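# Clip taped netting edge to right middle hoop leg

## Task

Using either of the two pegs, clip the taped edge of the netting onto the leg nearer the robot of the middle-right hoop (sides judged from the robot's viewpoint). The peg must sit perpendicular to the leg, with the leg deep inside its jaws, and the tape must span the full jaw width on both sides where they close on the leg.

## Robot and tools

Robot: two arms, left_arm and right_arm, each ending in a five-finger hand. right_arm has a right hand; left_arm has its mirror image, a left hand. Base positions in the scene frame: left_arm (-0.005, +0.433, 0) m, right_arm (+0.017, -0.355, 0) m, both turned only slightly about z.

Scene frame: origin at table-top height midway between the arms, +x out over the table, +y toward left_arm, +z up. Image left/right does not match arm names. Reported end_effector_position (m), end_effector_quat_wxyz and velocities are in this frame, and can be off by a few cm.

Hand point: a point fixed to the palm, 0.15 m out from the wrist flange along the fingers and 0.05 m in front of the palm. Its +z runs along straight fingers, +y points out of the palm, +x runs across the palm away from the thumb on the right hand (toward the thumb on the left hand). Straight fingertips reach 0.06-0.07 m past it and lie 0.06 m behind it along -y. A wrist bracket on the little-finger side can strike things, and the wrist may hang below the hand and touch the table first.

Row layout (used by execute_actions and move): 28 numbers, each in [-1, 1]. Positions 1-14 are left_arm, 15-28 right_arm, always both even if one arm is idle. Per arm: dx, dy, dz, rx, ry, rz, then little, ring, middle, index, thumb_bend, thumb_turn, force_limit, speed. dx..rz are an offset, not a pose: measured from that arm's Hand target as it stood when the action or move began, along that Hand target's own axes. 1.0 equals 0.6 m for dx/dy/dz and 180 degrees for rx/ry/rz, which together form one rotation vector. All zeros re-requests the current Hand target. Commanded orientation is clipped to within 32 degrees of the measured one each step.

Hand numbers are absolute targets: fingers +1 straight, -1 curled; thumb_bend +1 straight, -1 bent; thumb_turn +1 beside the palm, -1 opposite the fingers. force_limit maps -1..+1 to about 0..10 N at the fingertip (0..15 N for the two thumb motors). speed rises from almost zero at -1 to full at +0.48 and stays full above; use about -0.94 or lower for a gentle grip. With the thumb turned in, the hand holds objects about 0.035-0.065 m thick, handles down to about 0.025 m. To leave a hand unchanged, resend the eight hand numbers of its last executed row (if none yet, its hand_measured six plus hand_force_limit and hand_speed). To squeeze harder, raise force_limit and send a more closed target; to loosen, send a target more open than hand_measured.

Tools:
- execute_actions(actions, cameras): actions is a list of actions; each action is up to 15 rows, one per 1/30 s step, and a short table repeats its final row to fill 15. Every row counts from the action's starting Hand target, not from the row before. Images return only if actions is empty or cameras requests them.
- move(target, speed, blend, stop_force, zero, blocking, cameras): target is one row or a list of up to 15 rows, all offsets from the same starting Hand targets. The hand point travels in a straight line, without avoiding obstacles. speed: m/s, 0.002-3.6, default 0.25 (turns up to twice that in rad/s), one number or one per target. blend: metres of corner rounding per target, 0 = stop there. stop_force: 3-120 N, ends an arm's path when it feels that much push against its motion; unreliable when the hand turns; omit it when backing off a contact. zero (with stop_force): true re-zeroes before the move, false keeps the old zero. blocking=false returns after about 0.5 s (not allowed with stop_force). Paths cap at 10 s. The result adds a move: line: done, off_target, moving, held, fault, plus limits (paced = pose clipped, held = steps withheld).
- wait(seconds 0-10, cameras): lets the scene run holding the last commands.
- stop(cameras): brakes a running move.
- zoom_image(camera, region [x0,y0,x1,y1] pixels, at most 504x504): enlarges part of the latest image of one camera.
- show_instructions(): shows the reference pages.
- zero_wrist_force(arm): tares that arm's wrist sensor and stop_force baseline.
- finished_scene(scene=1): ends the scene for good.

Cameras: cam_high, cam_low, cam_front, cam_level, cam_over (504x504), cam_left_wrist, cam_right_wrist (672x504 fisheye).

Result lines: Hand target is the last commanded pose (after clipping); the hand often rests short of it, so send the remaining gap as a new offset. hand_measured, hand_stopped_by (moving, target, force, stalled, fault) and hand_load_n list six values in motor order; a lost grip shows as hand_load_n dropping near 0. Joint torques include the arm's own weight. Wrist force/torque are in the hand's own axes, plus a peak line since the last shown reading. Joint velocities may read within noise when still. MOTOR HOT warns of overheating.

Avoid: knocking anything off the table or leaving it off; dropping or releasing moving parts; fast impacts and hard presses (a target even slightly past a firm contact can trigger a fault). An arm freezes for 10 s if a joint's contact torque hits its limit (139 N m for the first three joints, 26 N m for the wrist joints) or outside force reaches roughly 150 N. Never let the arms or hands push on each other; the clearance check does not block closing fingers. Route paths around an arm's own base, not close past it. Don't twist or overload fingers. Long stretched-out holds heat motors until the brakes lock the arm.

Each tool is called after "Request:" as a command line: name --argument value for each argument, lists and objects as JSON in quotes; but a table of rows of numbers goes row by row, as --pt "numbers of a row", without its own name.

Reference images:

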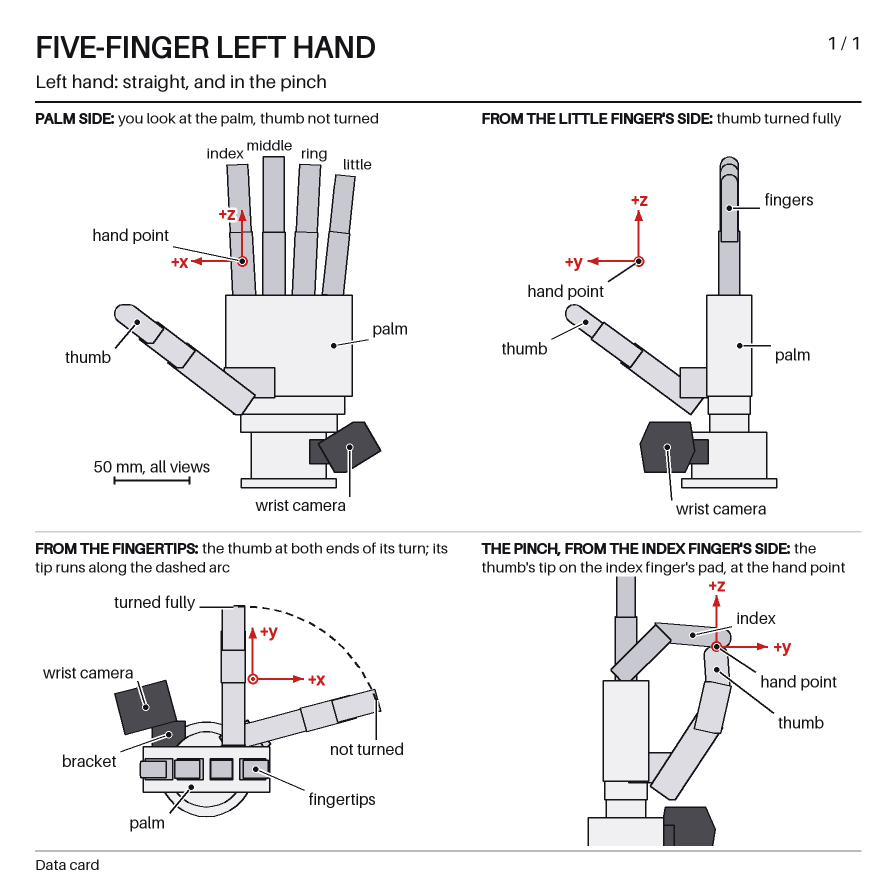

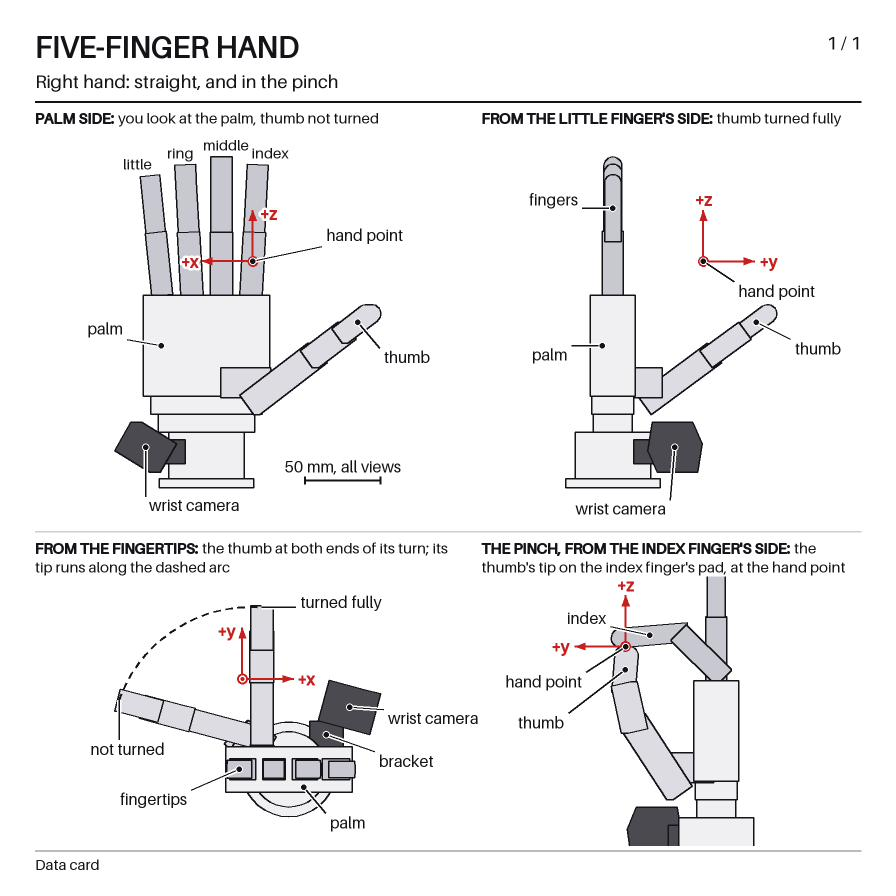

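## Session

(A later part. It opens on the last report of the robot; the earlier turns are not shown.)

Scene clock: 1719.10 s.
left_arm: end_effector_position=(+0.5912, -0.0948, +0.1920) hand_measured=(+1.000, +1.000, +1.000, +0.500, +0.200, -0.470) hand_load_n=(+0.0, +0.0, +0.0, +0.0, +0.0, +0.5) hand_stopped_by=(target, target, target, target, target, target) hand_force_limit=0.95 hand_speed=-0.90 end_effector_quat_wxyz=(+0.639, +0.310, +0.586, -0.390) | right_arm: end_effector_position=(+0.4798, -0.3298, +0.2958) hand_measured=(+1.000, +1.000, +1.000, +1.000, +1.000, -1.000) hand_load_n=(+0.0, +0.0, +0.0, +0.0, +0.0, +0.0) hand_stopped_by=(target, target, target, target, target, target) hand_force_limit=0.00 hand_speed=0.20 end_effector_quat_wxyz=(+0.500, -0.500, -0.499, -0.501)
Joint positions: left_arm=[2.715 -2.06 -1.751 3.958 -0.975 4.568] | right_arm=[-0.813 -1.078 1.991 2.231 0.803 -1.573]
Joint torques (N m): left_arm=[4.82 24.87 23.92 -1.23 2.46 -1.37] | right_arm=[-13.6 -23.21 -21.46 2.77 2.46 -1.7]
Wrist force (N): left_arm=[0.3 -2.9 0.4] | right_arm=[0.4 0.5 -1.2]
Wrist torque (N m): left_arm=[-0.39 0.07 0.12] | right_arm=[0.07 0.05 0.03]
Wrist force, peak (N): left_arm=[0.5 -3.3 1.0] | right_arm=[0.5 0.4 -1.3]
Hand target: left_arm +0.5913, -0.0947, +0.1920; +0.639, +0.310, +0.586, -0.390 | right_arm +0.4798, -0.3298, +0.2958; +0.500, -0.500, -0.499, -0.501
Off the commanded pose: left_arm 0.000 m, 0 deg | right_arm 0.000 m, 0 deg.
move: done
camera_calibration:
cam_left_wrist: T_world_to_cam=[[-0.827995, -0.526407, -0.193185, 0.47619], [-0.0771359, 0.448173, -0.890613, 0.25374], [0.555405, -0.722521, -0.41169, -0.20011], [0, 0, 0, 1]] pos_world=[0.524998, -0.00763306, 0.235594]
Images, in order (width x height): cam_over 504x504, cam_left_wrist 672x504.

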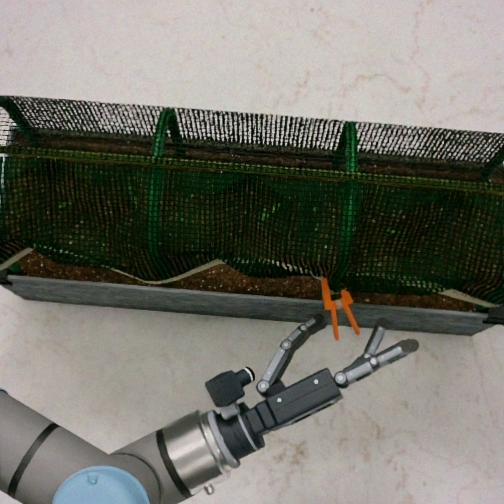

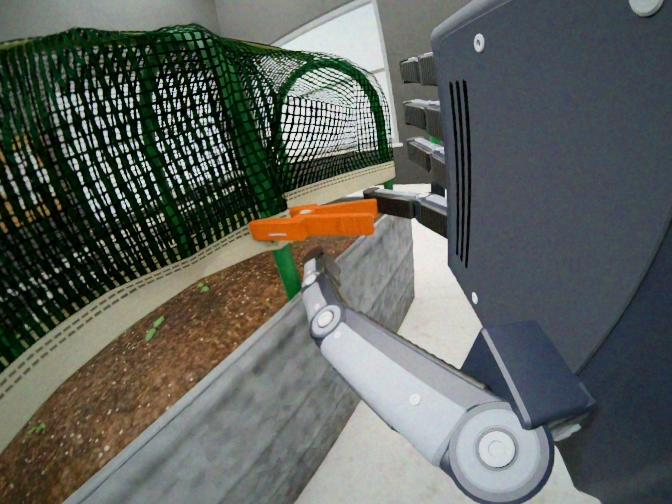

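Request:
move --target '[0, 0, 0, 0, 0, 0, 1, 1, 1, 0.1, -0.22, -0.47, -0.8, -0.94, 0, 0, 0, 0, 0, 0, 1, 1, 1, 1, 1, -1, 0, 0.2]' --cameras '["cam_over", "cam_left_wrist"]'

Request:
zoom_image --camera "cam_left_wrist" --region '[225, 175, 385, 295]'

Request:
zoom_image --camera "cam_over" --region '[305, 275, 385, 355]'

Scene clock: 1725.67 s.
left_arm: end_effector_position=(+0.5913, -0.0947, +0.1920) hand_measured=(+1.000, +1.000, +1.000, +0.184, +0.030, -0.470) hand_load_n=(+0.0, +0.0, +0.0, +1.0, +1.0, +0.5) hand_stopped_by=(target, target, target, force, force, target) hand_force_limit=-0.80 hand_speed=-0.94 end_effector_quat_wxyz=(+0.639, +0.310, +0.586, -0.390) | right_arm: end_effector_position=(+0.4798, -0.3298, +0.2958) hand_measured=(+1.000, +1.000, +1.000, +1.000, +1.000, -1.000) hand_load_n=(+0.0, +0.0, +0.0, +0.0, +0.0, +0.0) hand_stopped_by=(target, target, target, target, target, target) hand_force_limit=0.00 hand_speed=0.20 end_effector_quat_wxyz=(+0.500, -0.500, -0.499, -0.501)
Joint positions: left_arm=[2.715 -2.06 -1.751 3.958 -0.974 4.568] | right_arm=[-0.813 -1.078 1.991 2.231 0.803 -1.573]
Joint torques (N m): left_arm=[6.64 25.23 25.48 -1.08 1.92 -1.41] | right_arm=[-12.89 -23.54 -20.76 2.67 2.3 -2.14]
Wrist force (N): left_arm=[0.5 -3.4 0.9] | right_arm=[0.2 0.4 -0.8]
Wrist torque (N m): left_arm=[-0.41 0.07 0.13] | right_arm=[0.04 0.06 0.00]
Wrist force, peak (N): left_arm=[0.3 -3.8 0.8] | right_arm=[0.4 0.8 -1.1]
Hand target: left_arm +0.5913, -0.0947, +0.1920; +0.639, +0.310, +0.586, -0.390 | right_arm +0.4798, -0.3298, +0.2958; +0.500, -0.500, -0.499, -0.501
Off the commanded pose: left_arm 0.000 m, 0 deg | right_arm 0.000 m, 0 deg.
move: done
camera_calibration:
cam_left_wrist: T_world_to_cam=[[-0.828002, -0.526369, -0.193258, 0.476411], [-0.0770672, 0.448217, -0.890597, 0.253582], [0.555404, -0.722522, -0.41169, -0.200189], [0, 0, 0, 1]] pos_world=[0.525198, -0.00753293, 0.235494]
Images, in order (width x height): cam_over 504x504, cam_left_wrist 672x504.

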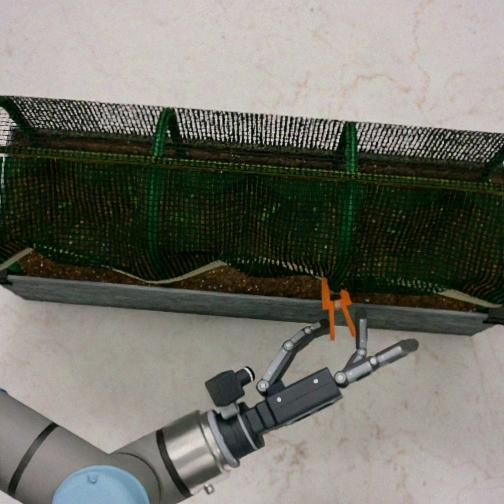

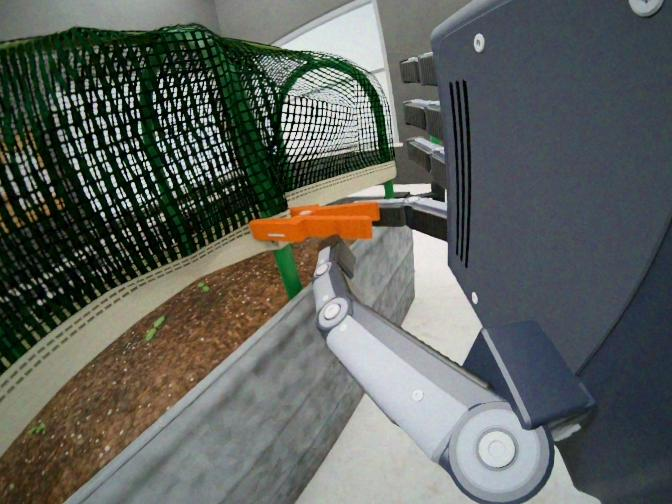

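Scaled by 3.150 from the camera's 672x504 image, which has a finer 960x720 frame.

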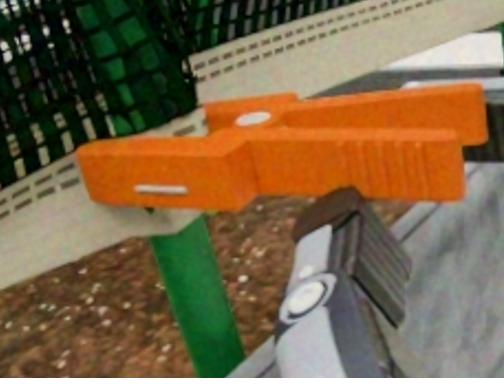

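Scaled by 6.300.

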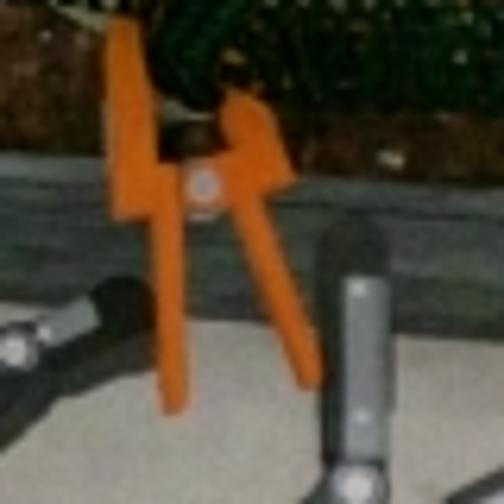

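Request:
move --target '[0, 0, 0, 0, 0, 0, 1, 1, 1, 0.1, -0.16, -0.47, 0.9, -0.94, 0, 0, 0, 0, 0, 0, 1, 1, 1, 1, 1, -1, 0, 0.2]' --cameras '["cam_over", "cam_left_wrist"]'

Request:
zoom_image --camera "cam_left_wrist" --region '[225, 175, 385, 295]'

Request:
zoom_image --camera "cam_over" --region '[305, 275, 385, 355]'

Scene clock: 1733.73 s.
left_arm: end_effector_position=(+0.5913, -0.0947, +0.1920) hand_measured=(+1.000, +1.000, +1.000, +0.186, -0.110, -0.470) hand_load_n=(+0.0, +0.0, +0.0, +9.5, +13.5, +1.0) hand_stopped_by=(target, target, target, force, force, target) hand_force_limit=0.90 hand_speed=-0.94 end_effector_quat_wxyz=(+0.639, +0.310, +0.586, -0.390) | right_arm: end_effector_position=(+0.4798, -0.3298, +0.2958) hand_measured=(+1.000, +1.000, +1.000, +1.000, +1.000, -1.000) hand_load_n=(+0.0, +0.0, +0.0, +0.0, +0.0, +0.0) hand_stopped_by=(target, target, target, target, target, target) hand_force_limit=0.00 hand_speed=0.20 end_effector_quat_wxyz=(+0.500, -0.500, -0.499, -0.501)
Joint positions: left_arm=[2.715 -2.06 -1.751 3.958 -0.974 4.568] | right_arm=[-0.813 -1.078 1.991 2.231 0.803 -1.573]
Joint torques (N m): left_arm=[6.63 25.28 25.48 -1.04 -0.79 -1.09] | right_arm=[-12.92 -23.22 -20.63 2.66 2.37 -2.14]
Wrist force (N): left_arm=[1.0 -3.5 0.7] | right_arm=[0.2 0.3 -1.1]
Wrist torque (N m): left_arm=[-0.40 0.04 0.11] | right_arm=[0.03 0.08 0.00]
Wrist force, peak (N): left_arm=[0.9 -3.9 0.8] | right_arm=[0.4 0.6 -1.2]
Hand target: left_arm +0.5913, -0.0947, +0.1920; +0.639, +0.310, +0.586, -0.390 | right_arm +0.4798, -0.3298, +0.2958; +0.500, -0.500, -0.499, -0.501
Off the commanded pose: left_arm 0.000 m, 0 deg | right_arm 0.000 m, 0 deg.
move: done
camera_calibration:
cam_left_wrist: T_world_to_cam=[[-0.828002, -0.526369, -0.193258, 0.476411], [-0.0770672, 0.448217, -0.890597, 0.253582], [0.555404, -0.722522, -0.41169, -0.200189], [0, 0, 0, 1]] pos_world=[0.525198, -0.00753293, 0.235494]
Images, in order (width x height): cam_over 504x504, cam_left_wrist 672x504.

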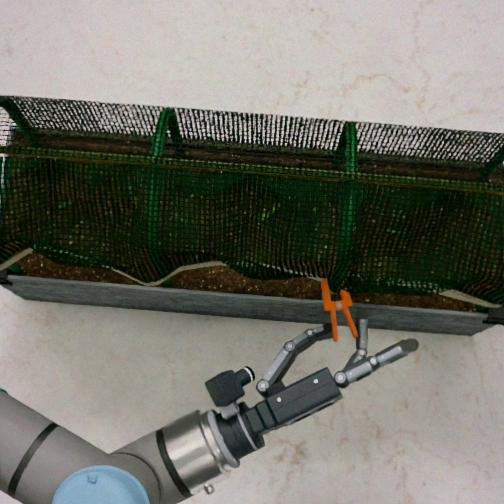

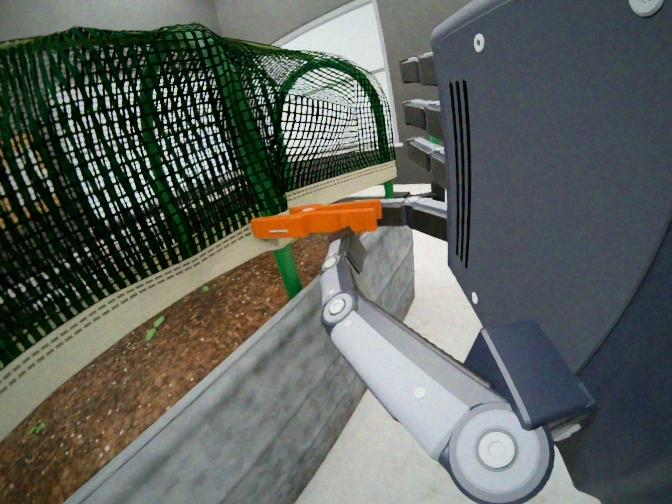

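Scaled by 3.150 from the camera's 672x504 image, which has a finer 960x720 frame.

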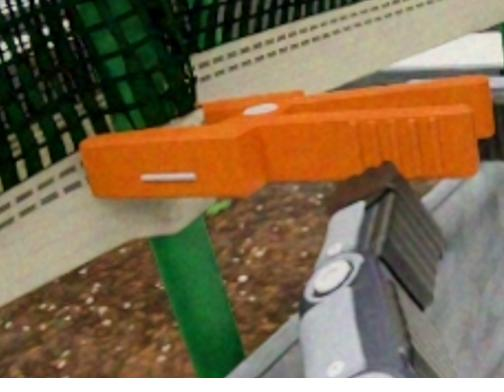

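Scaled by 6.300.

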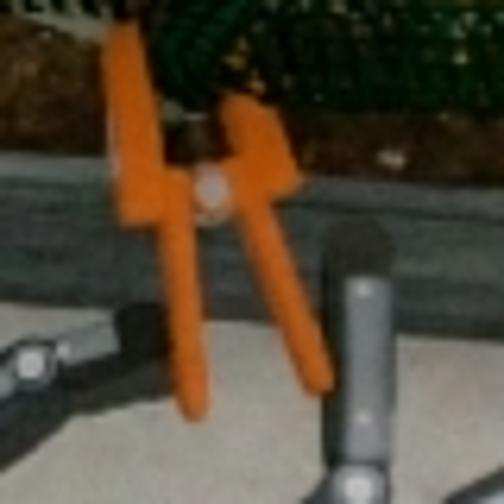

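Request:
move --target '[0, 0, 0, 0, 0, 0, 1, 1, 1, -0.2, -0.24, -0.47, 1.0, -0.94, 0, 0, 0, 0, 0, 0, 1, 1, 1, 1, 1, -1, 0, 0.2]' --cameras '["cam_over", "cam_left_wrist"]'

Request:
zoom_image --camera "cam_left_wrist" --region '[225, 175, 385, 295]'

Request:
zoom_image --camera "cam_over" --region '[305, 275, 385, 355]'

Scene clock: 1744.20 s.
left_arm: end_effector_position=(+0.5913, -0.0947, +0.1920) hand_measured=(+1.000, +1.000, +1.000, +0.182, -0.234, -0.470) hand_load_n=(+0.0, +0.0, +0.0, +10.5, +12.5, +1.0) hand_stopped_by=(target, target, target, force, target, target) hand_force_limit=1.00 hand_speed=-0.94 end_effector_quat_wxyz=(+0.639, +0.310, +0.586, -0.390) | right_arm: end_effector_position=(+0.4798, -0.3298, +0.2958) hand_measured=(+1.000, +1.000, +1.000, +1.000, +1.000, -1.000) hand_load_n=(+0.0, +0.0, +0.0, +0.0, +0.0, +0.5) hand_stopped_by=(target, target, target, target, target, target) hand_force_limit=0.00 hand_speed=0.20 end_effector_quat_wxyz=(+0.500, -0.500, -0.499, -0.501)
Joint positions: left_arm=[2.715 -2.06 -1.751 3.958 -0.974 4.568] | right_arm=[-0.813 -1.078 1.991 2.231 0.803 -1.573]
Joint torques (N m): left_arm=[7.02 27.36 24.95 -0.36 -1.82 -0.81] | right_arm=[-13.68 -23.86 -21.31 2.64 2.35 -2.23]
Wrist force (N): left_arm=[1.1 -3.4 1.1] | right_arm=[0.3 0.4 -0.9]
Wrist torque (N m): left_arm=[-0.37 0.04 0.10] | right_arm=[0.03 0.06 0.00]
Wrist force, peak (N): left_arm=[1.2 -3.6 0.8] | right_arm=[0.5 0.5 -1.2]
Hand target: left_arm +0.5913, -0.0947, +0.1920; +0.639, +0.310, +0.586, -0.390 | right_arm +0.4798, -0.3298, +0.2958; +0.500, -0.500, -0.499, -0.501
Off the commanded pose: left_arm 0.000 m, 0 deg | right_arm 0.000 m, 0 deg.
move: done
camera_calibration:
cam_left_wrist: T_world_to_cam=[[-0.828002, -0.526369, -0.193258, 0.476411], [-0.0770672, 0.448217, -0.890597, 0.253582], [0.555404, -0.722522, -0.41169, -0.200189], [0, 0, 0, 1]] pos_world=[0.525198, -0.00753293, 0.235494]
Images, in order (width x height): cam_over 504x504, cam_left_wrist 672x504.

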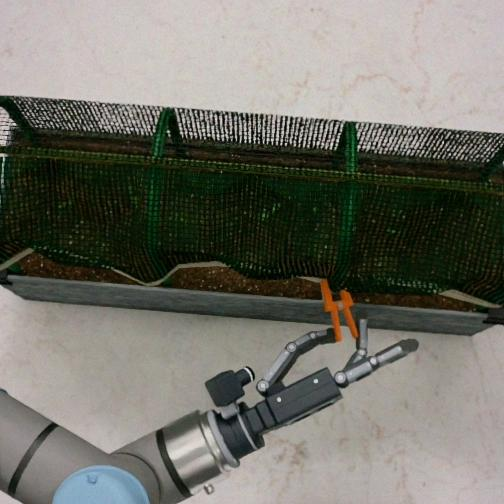

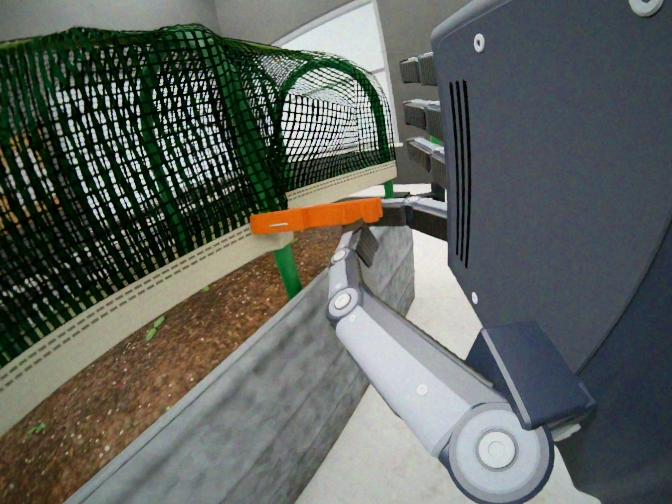

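Scaled by 3.150 from the camera's 672x504 image, which has a finer 960x720 frame.

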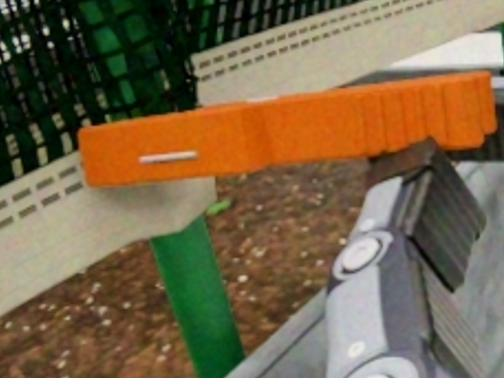

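Scaled by 6.300.

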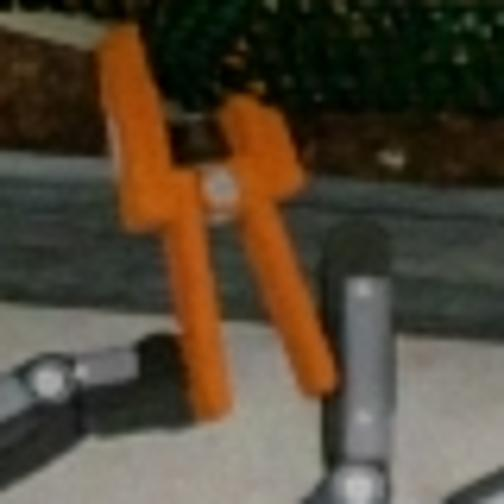

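Request:
move --target '[0, 0, 0, 0, 0, 0, 1, 1, 1, -0.2, -0.24, -0.38, 1.0, -0.94, 0, 0, 0, 0, 0, 0, 1, 1, 1, 1, 1, -1, 0, 0.2]' --cameras '["cam_over", "cam_left_wrist", "cam_front"]'

Request:
zoom_image --camera "cam_left_wrist" --region '[225, 175, 385, 295]'

Request:
zoom_image --camera "cam_over" --region '[305, 275, 385, 355]'

Scene clock: 1749.70 s.
left_arm: end_effector_position=(+0.5913, -0.0947, +0.1920) hand_measured=(+1.000, +1.000, +1.000, +0.182, -0.234, -0.380) hand_load_n=(+0.0, +0.0, +0.0, +0.0, +0.0, +0.0) hand_stopped_by=(target, target, target, force, target, target) hand_force_limit=1.00 hand_speed=-0.94 end_effector_quat_wxyz=(+0.639, +0.310, +0.586, -0.390) | right_arm: end_effector_position=(+0.4798, -0.3298, +0.2958) hand_measured=(+1.000, +1.000, +1.000, +1.000, +1.000, -1.000) hand_load_n=(+0.0, +0.0, +0.0, +0.0, +0.0, +0.0) hand_stopped_by=(target, target, target, target, target, target) hand_force_limit=0.00 hand_speed=0.20 end_effector_quat_wxyz=(+0.500, -0.500, -0.499, -0.501)
Joint positions: left_arm=[2.715 -2.06 -1.751 3.958 -0.974 4.568] | right_arm=[-0.813 -1.078 1.991 2.231 0.803 -1.573]
Joint torques (N m): left_arm=[7.55 27.87 25.25 0.1 -1.65 -0.78] | right_arm=[-13.46 -23.51 -20.71 2.57 2.39 -2.24]
Wrist force (N): left_arm=[0.1 -2.8 0.4] | right_arm=[0.3 0.4 -0.7]
Wrist torque (N m): left_arm=[-0.38 0.10 0.10] | right_arm=[0.03 0.04 0.01]
Wrist force, peak (N): left_arm=[1.1 -3.6 1.5] | right_arm=[0.6 0.6 -1.3]
Hand target: left_arm +0.5913, -0.0947, +0.1920; +0.639, +0.310, +0.586, -0.390 | right_arm +0.4798, -0.3298, +0.2958; +0.500, -0.500, -0.499, -0.501
Off the commanded pose: left_arm 0.000 m, 0 deg | right_arm 0.000 m, 0 deg.
move: done
camera_calibration:
cam_left_wrist: T_world_to_cam=[[-0.828002, -0.526369, -0.193258, 0.476411], [-0.0770672, 0.448217, -0.890597, 0.253582], [0.555404, -0.722522, -0.41169, -0.200189], [0, 0, 0, 1]] pos_world=[0.525198, -0.00753293, 0.235494]
Images, in order (width x height): cam_front 504x504, cam_over 504x504, cam_left_wrist 672x504.

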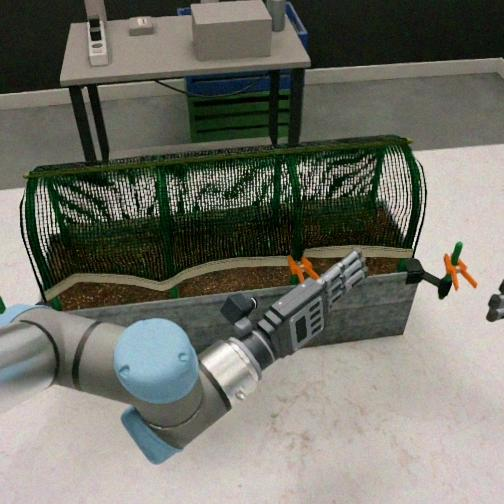

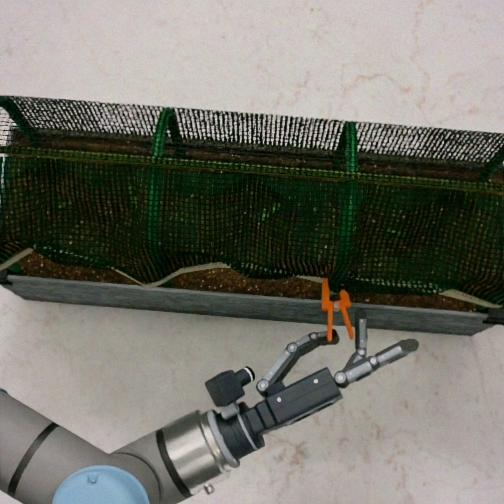

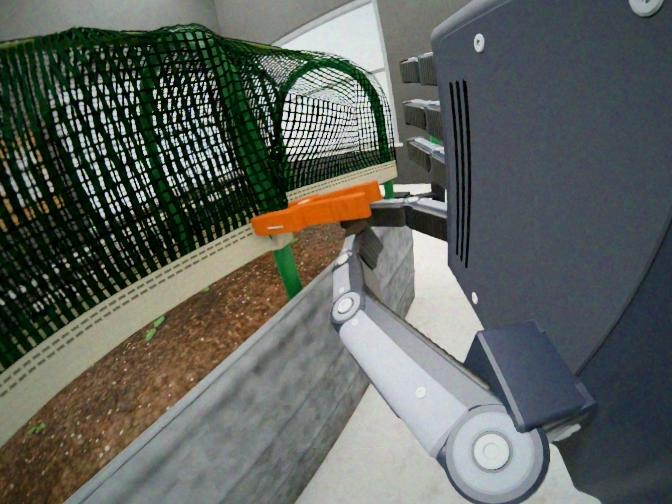

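Scaled by 3.150 from the camera's 672x504 image, which has a finer 960x720 frame.

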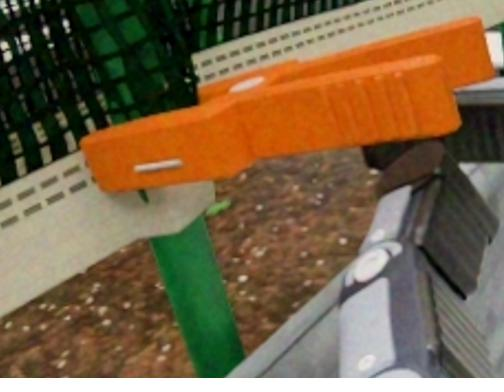

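Scaled by 6.300.

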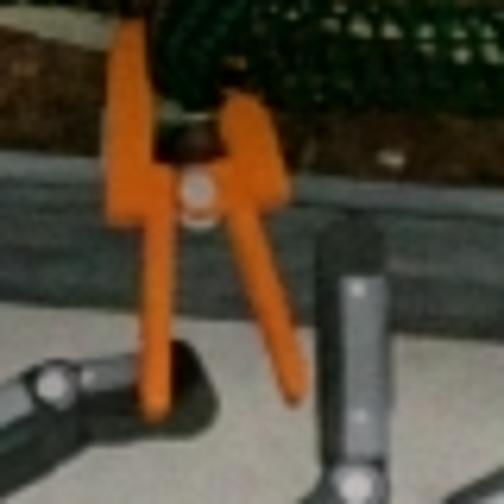

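Request:
move --target '[0, 0, 0, 0, 0, 0, 1, 1, 1, 0.5, 0.2, -0.36, 1.0, -0.9, 0, 0, 0, 0, 0, 0, 1, 1, 1, 1, 1, -1, 0, 0.2]'

Request:
move --target '[0, 0, 0, 0, 0, 0, 1, 1, 1, 0.5, 0.2, -0.6, 1.0, -0.7, 0, 0, 0, 0, 0, 0, 1, 1, 1, 1, 1, -1, 0, 0.2]' --cameras '["cam_over", "cam_left_wrist", "cam_front", "cam_right_wrist"]'

Request:
zoom_image --camera "cam_left_wrist" --region '[225, 175, 385, 295]'

Request:
zoom_image --camera "cam_over" --region '[305, 275, 385, 355]'

Request:
zoom_image --camera "cam_front" --region '[270, 245, 340, 315]'

Scene clock: 1770.63 s.
left_arm: end_effector_position=(+0.5913, -0.0947, +0.1920) hand_measured=(+1.000, +1.000, +1.000, +0.500, +0.200, -0.360) hand_load_n=(+0.0, +0.0, +0.0, +0.0, +0.0, +0.0) hand_stopped_by=(target, target, target, target, target, target) hand_force_limit=1.00 hand_speed=-0.90 end_effector_quat_wxyz=(+0.639, +0.310, +0.586, -0.390) | right_arm: end_effector_position=(+0.4798, -0.3298, +0.2958) hand_measured=(+1.000, +1.000, +1.000, +1.000, +1.000, -1.000) hand_load_n=(+0.0, +0.0, +0.0, +0.0, +0.0, +0.0) hand_stopped_by=(target, target, target, target, target, target) hand_force_limit=0.00 hand_speed=0.20 end_effector_quat_wxyz=(+0.500, -0.500, -0.499, -0.501)
Joint positions: left_arm=[2.715 -2.06 -1.751 3.958 -0.974 4.568] | right_arm=[-0.813 -1.078 1.991 2.231 0.803 -1.573]
Joint torques (N m): left_arm=[6.6 30.93 24.95 0.68 -1.58 -0.31] | right_arm=[-13.46 -22.95 -20.99 2.46 2.44 -2.12]
Wrist force (N): left_arm=[0.3 -3.2 0.1] | right_arm=[0.5 0.3 -0.8]
Wrist torque (N m): left_arm=[-0.41 0.07 0.12] | right_arm=[0.02 0.03 0.01]
Wrist force, peak (N): left_arm=[0.5 -3.4 0.2] | right_arm=[0.4 0.6 -1.2]
Hand target: left_arm +0.5913, -0.0947, +0.1920; +0.639, +0.310, +0.586, -0.390 | right_arm +0.4798, -0.3298, +0.2958; +0.500, -0.500, -0.499, -0.501
Off the commanded pose: left_arm 0.000 m, 0 deg | right_arm 0.000 m, 0 deg.
move: done

Scene clock: 1771.33 s.
left_arm: end_effector_position=(+0.5913, -0.0947, +0.1920) hand_measured=(+1.000, +1.000, +1.000, +0.500, +0.200, -0.600) hand_load_n=(+0.0, +0.0, +0.0, +0.0, +0.0, +0.0) hand_stopped_by=(target, target, target, target, target, target) hand_force_limit=1.00 hand_speed=-0.70 end_effector_quat_wxyz=(+0.639, +0.310, +0.586, -0.390) | right_arm: end_effector_position=(+0.4798, -0.3298, +0.2958) hand_measured=(+1.000, +1.000, +1.000, +1.000, +1.000, -1.000) hand_load_n=(+0.0, +0.0, +0.0, +0.0, +0.0, +0.0) hand_stopped_by=(target, target, target, target, target, target) hand_force_limit=0.00 hand_speed=0.20 end_effector_quat_wxyz=(+0.500, -0.500, -0.499, -0.501)
Joint positions: left_arm=[2.715 -2.06 -1.751 3.958 -0.974 4.568] | right_arm=[-0.813 -1.078 1.991 2.231 0.803 -1.573]
Joint torques (N m): left_arm=[7.31 30.5 25.04 0.69 -1.75 -0.3] | right_arm=[-13.35 -23.06 -21.34 2.56 2.39 -2.14]
Wrist force (N): left_arm=[0.3 -3.0 0.3] | right_arm=[0.5 0.5 -1.0]
Wrist torque (N m): left_arm=[-0.41 0.07 0.13] | right_arm=[0.05 0.03 0.02]
Wrist force, peak (N): left_arm=[0.2 -3.2 0.3] | right_arm=[0.6 0.6 -0.9]
Hand target: left_arm +0.5913, -0.0947, +0.1920; +0.639, +0.310, +0.586, -0.390 | right_arm +0.4798, -0.3298, +0.2958; +0.500, -0.500, -0.499, -0.501
Off the commanded pose: left_arm 0.000 m, 0 deg | right_arm 0.000 m, 0 deg.
move: done
camera_calibration:
cam_left_wrist: T_world_to_cam=[[-0.828002, -0.526369, -0.193258, 0.476411], [-0.0770672, 0.448217, -0.890597, 0.253582], [0.555404, -0.722522, -0.41169, -0.200189], [0, 0, 0, 1]] pos_world=[0.525198, -0.00753293, 0.235494]
cam_right_wrist: T_world_to_cam=[[0.975411, 0.0331937, 0.217879, -0.511982], [0.201241, -0.537219, -0.819083, -0.0328035], [0.0898602, 0.842789, -0.530689, 0.509728], [0, 0, 0, 1]] pos_world=[0.46019, -0.430221, 0.355188]
Images, in order (width x height): cam_front 504x504, cam_over 504x504, cam_left_wrist 672x504, cam_right_wrist 672x504.

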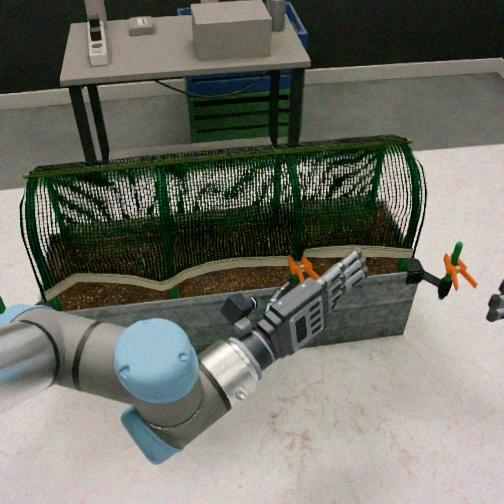

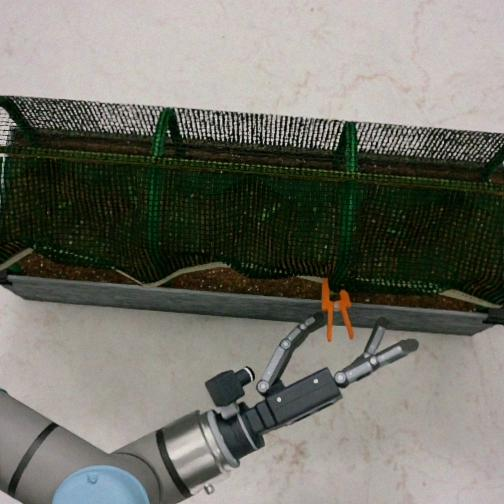

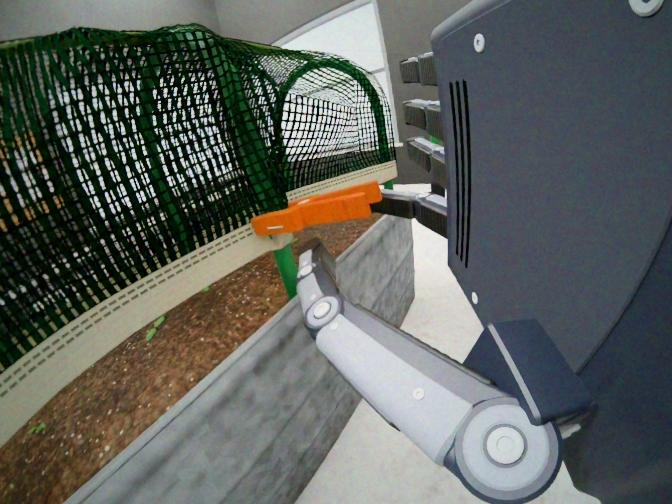

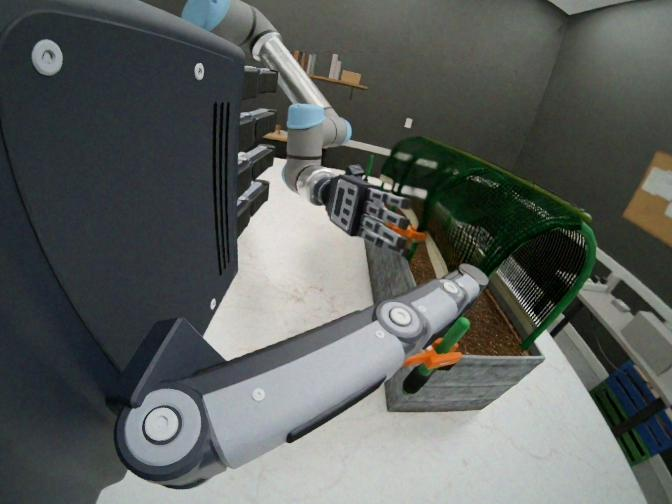

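Scaled by 3.150 from the camera's 672x504 image, which has a finer 960x720 frame.

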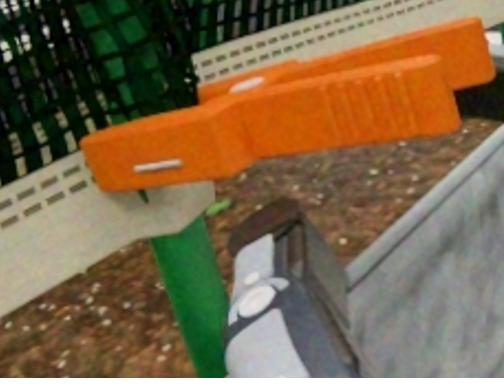

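Scaled by 6.300.

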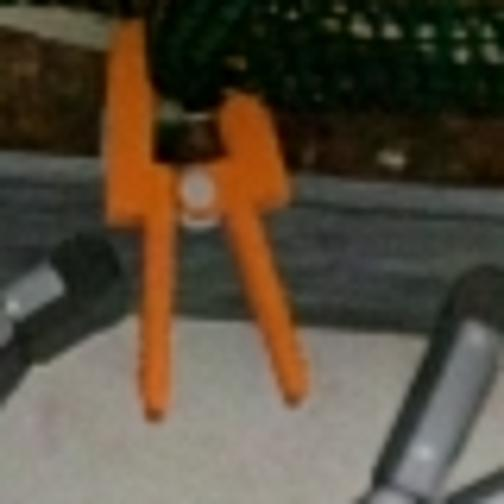

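Scaled by 7.200.

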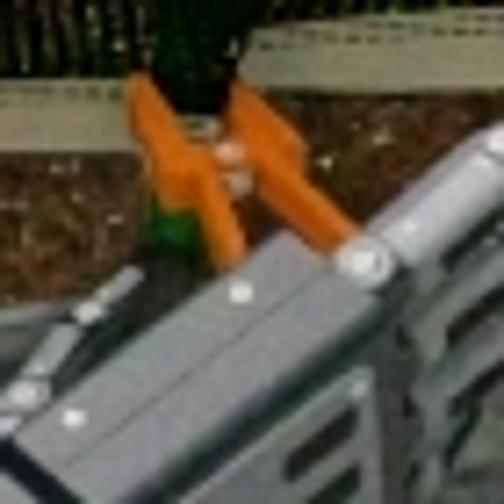

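Request:
move --target '[-0.0128, 0.0018, -0.0075, 0.0618, 0.0016, 0.0119, 1, 1, 1, 0.55, 0.2, -0.6, 1.0, -0.9, 0, 0, 0, 0, 0, 0, 1, 1, 1, 1, 1, -1, 0, 0.2]' --speed 0.04 --cameras '["cam_over", "cam_left_wrist", "cam_front"]'

Request:
zoom_image --camera "cam_left_wrist" --region '[225, 175, 385, 295]'

Request:
zoom_image --camera "cam_over" --region '[305, 275, 385, 355]'

Request:
zoom_image --camera "cam_front" --region '[270, 245, 340, 315]'

Scene clock: 1798.93 s.
left_arm: end_effector_position=(+0.5899, -0.0893, +0.1990) hand_measured=(+1.000, +1.000, +1.000, +0.550, +0.200, -0.600) hand_load_n=(+0.0, +0.0, +0.0, +0.0, +0.0, +0.0) hand_stopped_by=(target, target, target, target, target, target) hand_force_limit=1.00 hand_speed=-0.90 end_effector_quat_wxyz=(+0.612, +0.383, +0.541, -0.432) | right_arm: end_effector_position=(+0.4798, -0.3298, +0.2958) hand_measured=(+1.000, +1.000, +1.000, +1.000, +1.000, -1.000) hand_load_n=(+0.0, +0.0, +0.0, +0.0, +0.5, +0.5) hand_stopped_by=(target, target, target, target, target, target) hand_force_limit=0.00 hand_speed=0.20 end_effector_quat_wxyz=(+0.500, -0.500, -0.499, -0.501)
Joint positions: left_arm=[2.804 -2.064 -1.736 3.993 -0.694 4.564] | right_arm=[-0.813 -1.078 1.991 2.231 0.803 -1.573]
Joint torques (N m): left_arm=[6.61 25.69 25.07 3.94 1.96 -1.38] | right_arm=[-12.84 -23.2 -20.69 2.47 2.52 -2.23]
Wrist force (N): left_arm=[0.5 -3.3 0.0] | right_arm=[0.4 0.3 -0.9]
Wrist torque (N m): left_arm=[-0.42 0.03 0.12] | right_arm=[0.02 0.04 0.01]
Wrist force, peak (N): left_arm=[0.1 -3.5 0.4] | right_arm=[0.8 0.2 -1.2]
Hand target: left_arm +0.5899, -0.0893, +0.1990; +0.612, +0.383, +0.541, -0.432 | right_arm +0.4798, -0.3298, +0.2958; +0.500, -0.500, -0.499, -0.501
Off the commanded pose: left_arm 0.000 m, 0 deg | right_arm 0.000 m, 0 deg.
move: done
camera_calibration:
cam_left_wrist: T_world_to_cam=[[-0.898922, -0.357964, -0.252587, 0.548152], [0.0591018, 0.472187, -0.879515, 0.176863], [0.434103, -0.805544, -0.403303, -0.130128], [0, 0, 0, 1]] pos_world=[0.538782, 0.00788225, 0.241529]
Images, in order (width x height): cam_front 504x504, cam_over 504x504, cam_left_wrist 672x504.

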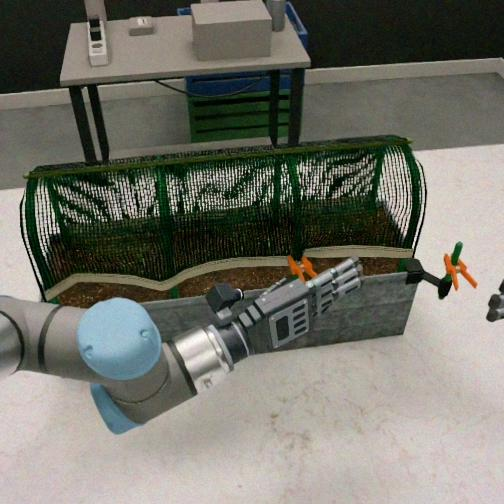

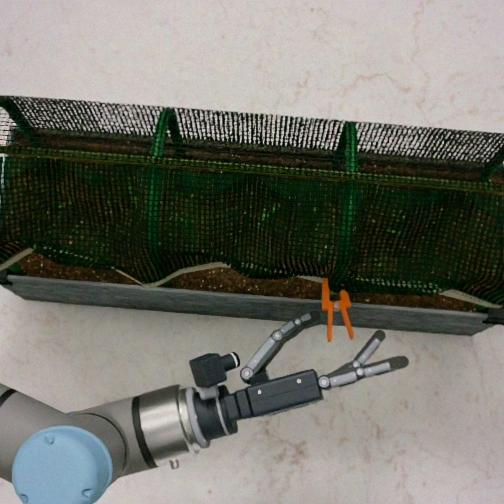

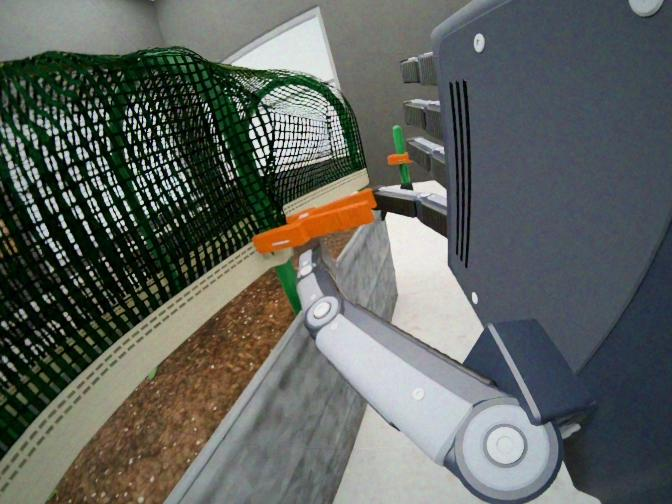

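Scaled by 3.150 from the camera's 672x504 image, which has a finer 960x720 frame.

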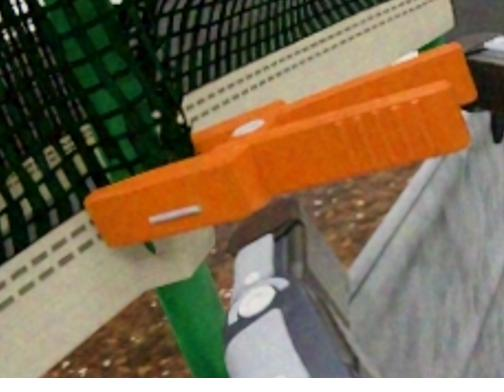

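Scaled by 6.300.

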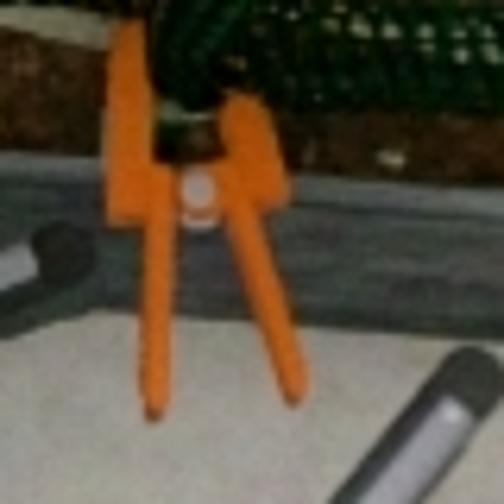

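Scaled by 7.200.

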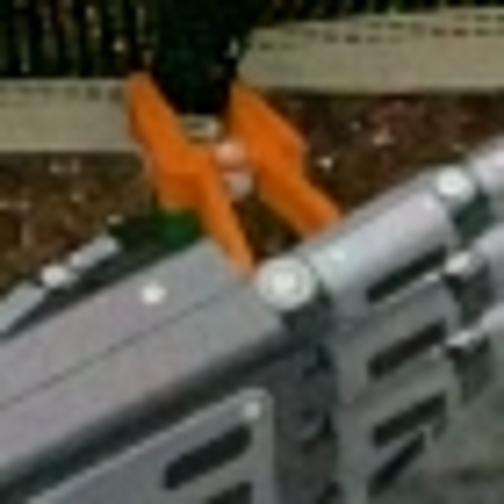

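Request:
move --target '[0, 0, 0, 0, 0, 0, 1, 1, 1, 0.05, -0.22, -0.6, -0.8, -0.94, 0, 0, 0, 0, 0, 0, 1, 1, 1, 1, 1, -1, 0, 0.2]' --cameras '["cam_over", "cam_left_wrist", "cam_front"]'

Request:
zoom_image --camera "cam_left_wrist" --region '[225, 175, 385, 295]'

Request:
zoom_image --camera "cam_over" --region '[305, 275, 385, 355]'

Scene clock: 1805.27 s.
left_arm: end_effector_position=(+0.5899, -0.0893, +0.1990) hand_measured=(+1.000, +1.000, +1.000, +0.200, +0.010, -0.600) hand_load_n=(+0.0, +0.0, +0.0, +1.5, +1.5, +0.5) hand_stopped_by=(target, target, target, force, force, target) hand_force_limit=-0.80 hand_speed=-0.94 end_effector_quat_wxyz=(+0.612, +0.383, +0.541, -0.432) | right_arm: end_effector_position=(+0.4798, -0.3298, +0.2958) hand_measured=(+1.000, +1.000, +1.000, +1.000, +1.000, -1.000) hand_load_n=(+0.0, +0.0, +0.0, +0.0, +0.0, +0.5) hand_stopped_by=(target, target, target, target, target, target) hand_force_limit=0.00 hand_speed=0.20 end_effector_quat_wxyz=(+0.500, -0.500, -0.499, -0.501)
Joint positions: left_arm=[2.804 -2.064 -1.736 3.993 -0.694 4.564] | right_arm=[-0.813 -1.078 1.991 2.231 0.803 -1.573]
Joint torques (N m): left_arm=[7.43 25.47 24.83 3.79 1.79 -1.37] | right_arm=[-13.26 -23.14 -20.75 2.61 2.35 -2.18]
Wrist force (N): left_arm=[0.5 -3.5 0.3] | right_arm=[0.4 0.4 -0.8]
Wrist torque (N m): left_arm=[-0.40 0.03 0.10] | right_arm=[0.04 0.04 0.01]
Wrist force, peak (N): left_arm=[0.6 -3.9 0.4] | right_arm=[0.7 0.3 -1.3]
Hand target: left_arm +0.5899, -0.0893, +0.1990; +0.612, +0.383, +0.541, -0.432 | right_arm +0.4798, -0.3298, +0.2958; +0.500, -0.500, -0.499, -0.501
Off the commanded pose: left_arm 0.000 m, 0 deg | right_arm 0.000 m, 0 deg.
move: done
camera_calibration:
cam_left_wrist: T_world_to_cam=[[-0.898972, -0.357821, -0.252614, 0.54821], [0.0592046, 0.472175, -0.879514, 0.176896], [0.433986, -0.805615, -0.403288, -0.130028], [0, 0, 0, 1]] pos_world=[0.538783, 0.00788249, 0.241629]
Images, in order (width x height): cam_front 504x504, cam_over 504x504, cam_left_wrist 672x504.

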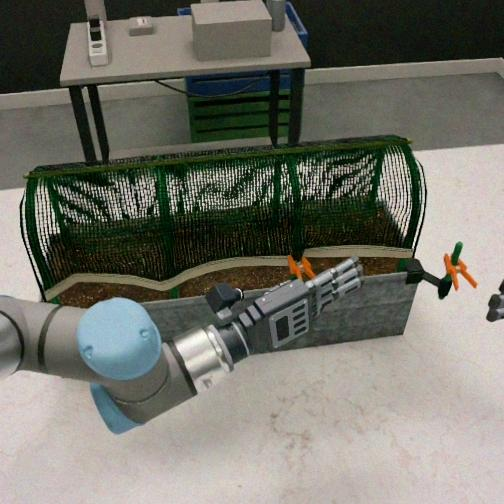

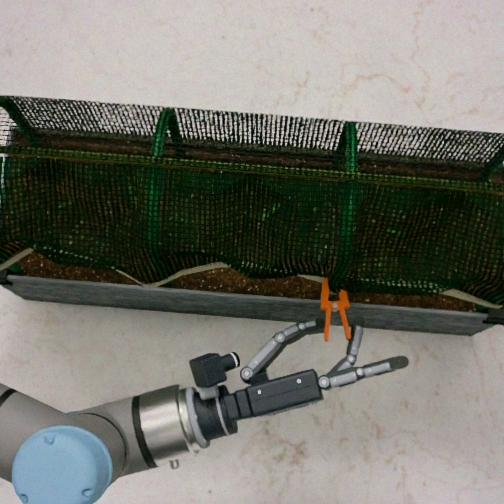

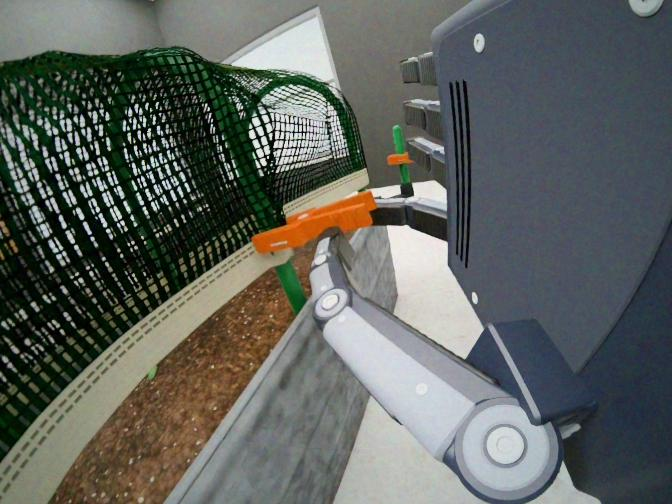

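Scaled by 3.150 from the camera's 672x504 image, which has a finer 960x720 frame.

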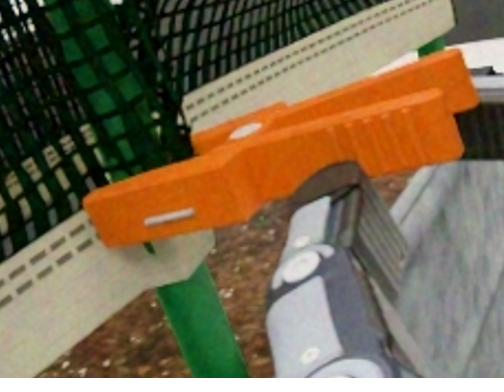

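Scaled by 6.300.

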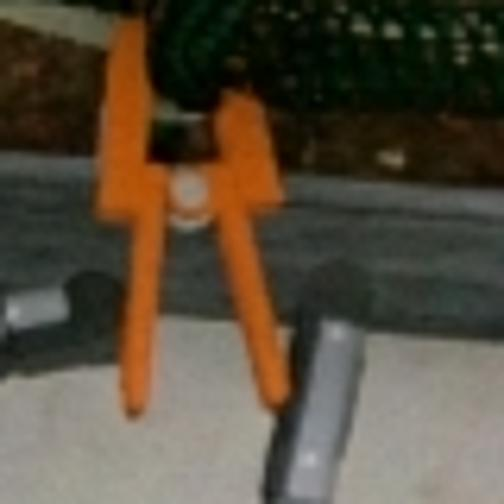

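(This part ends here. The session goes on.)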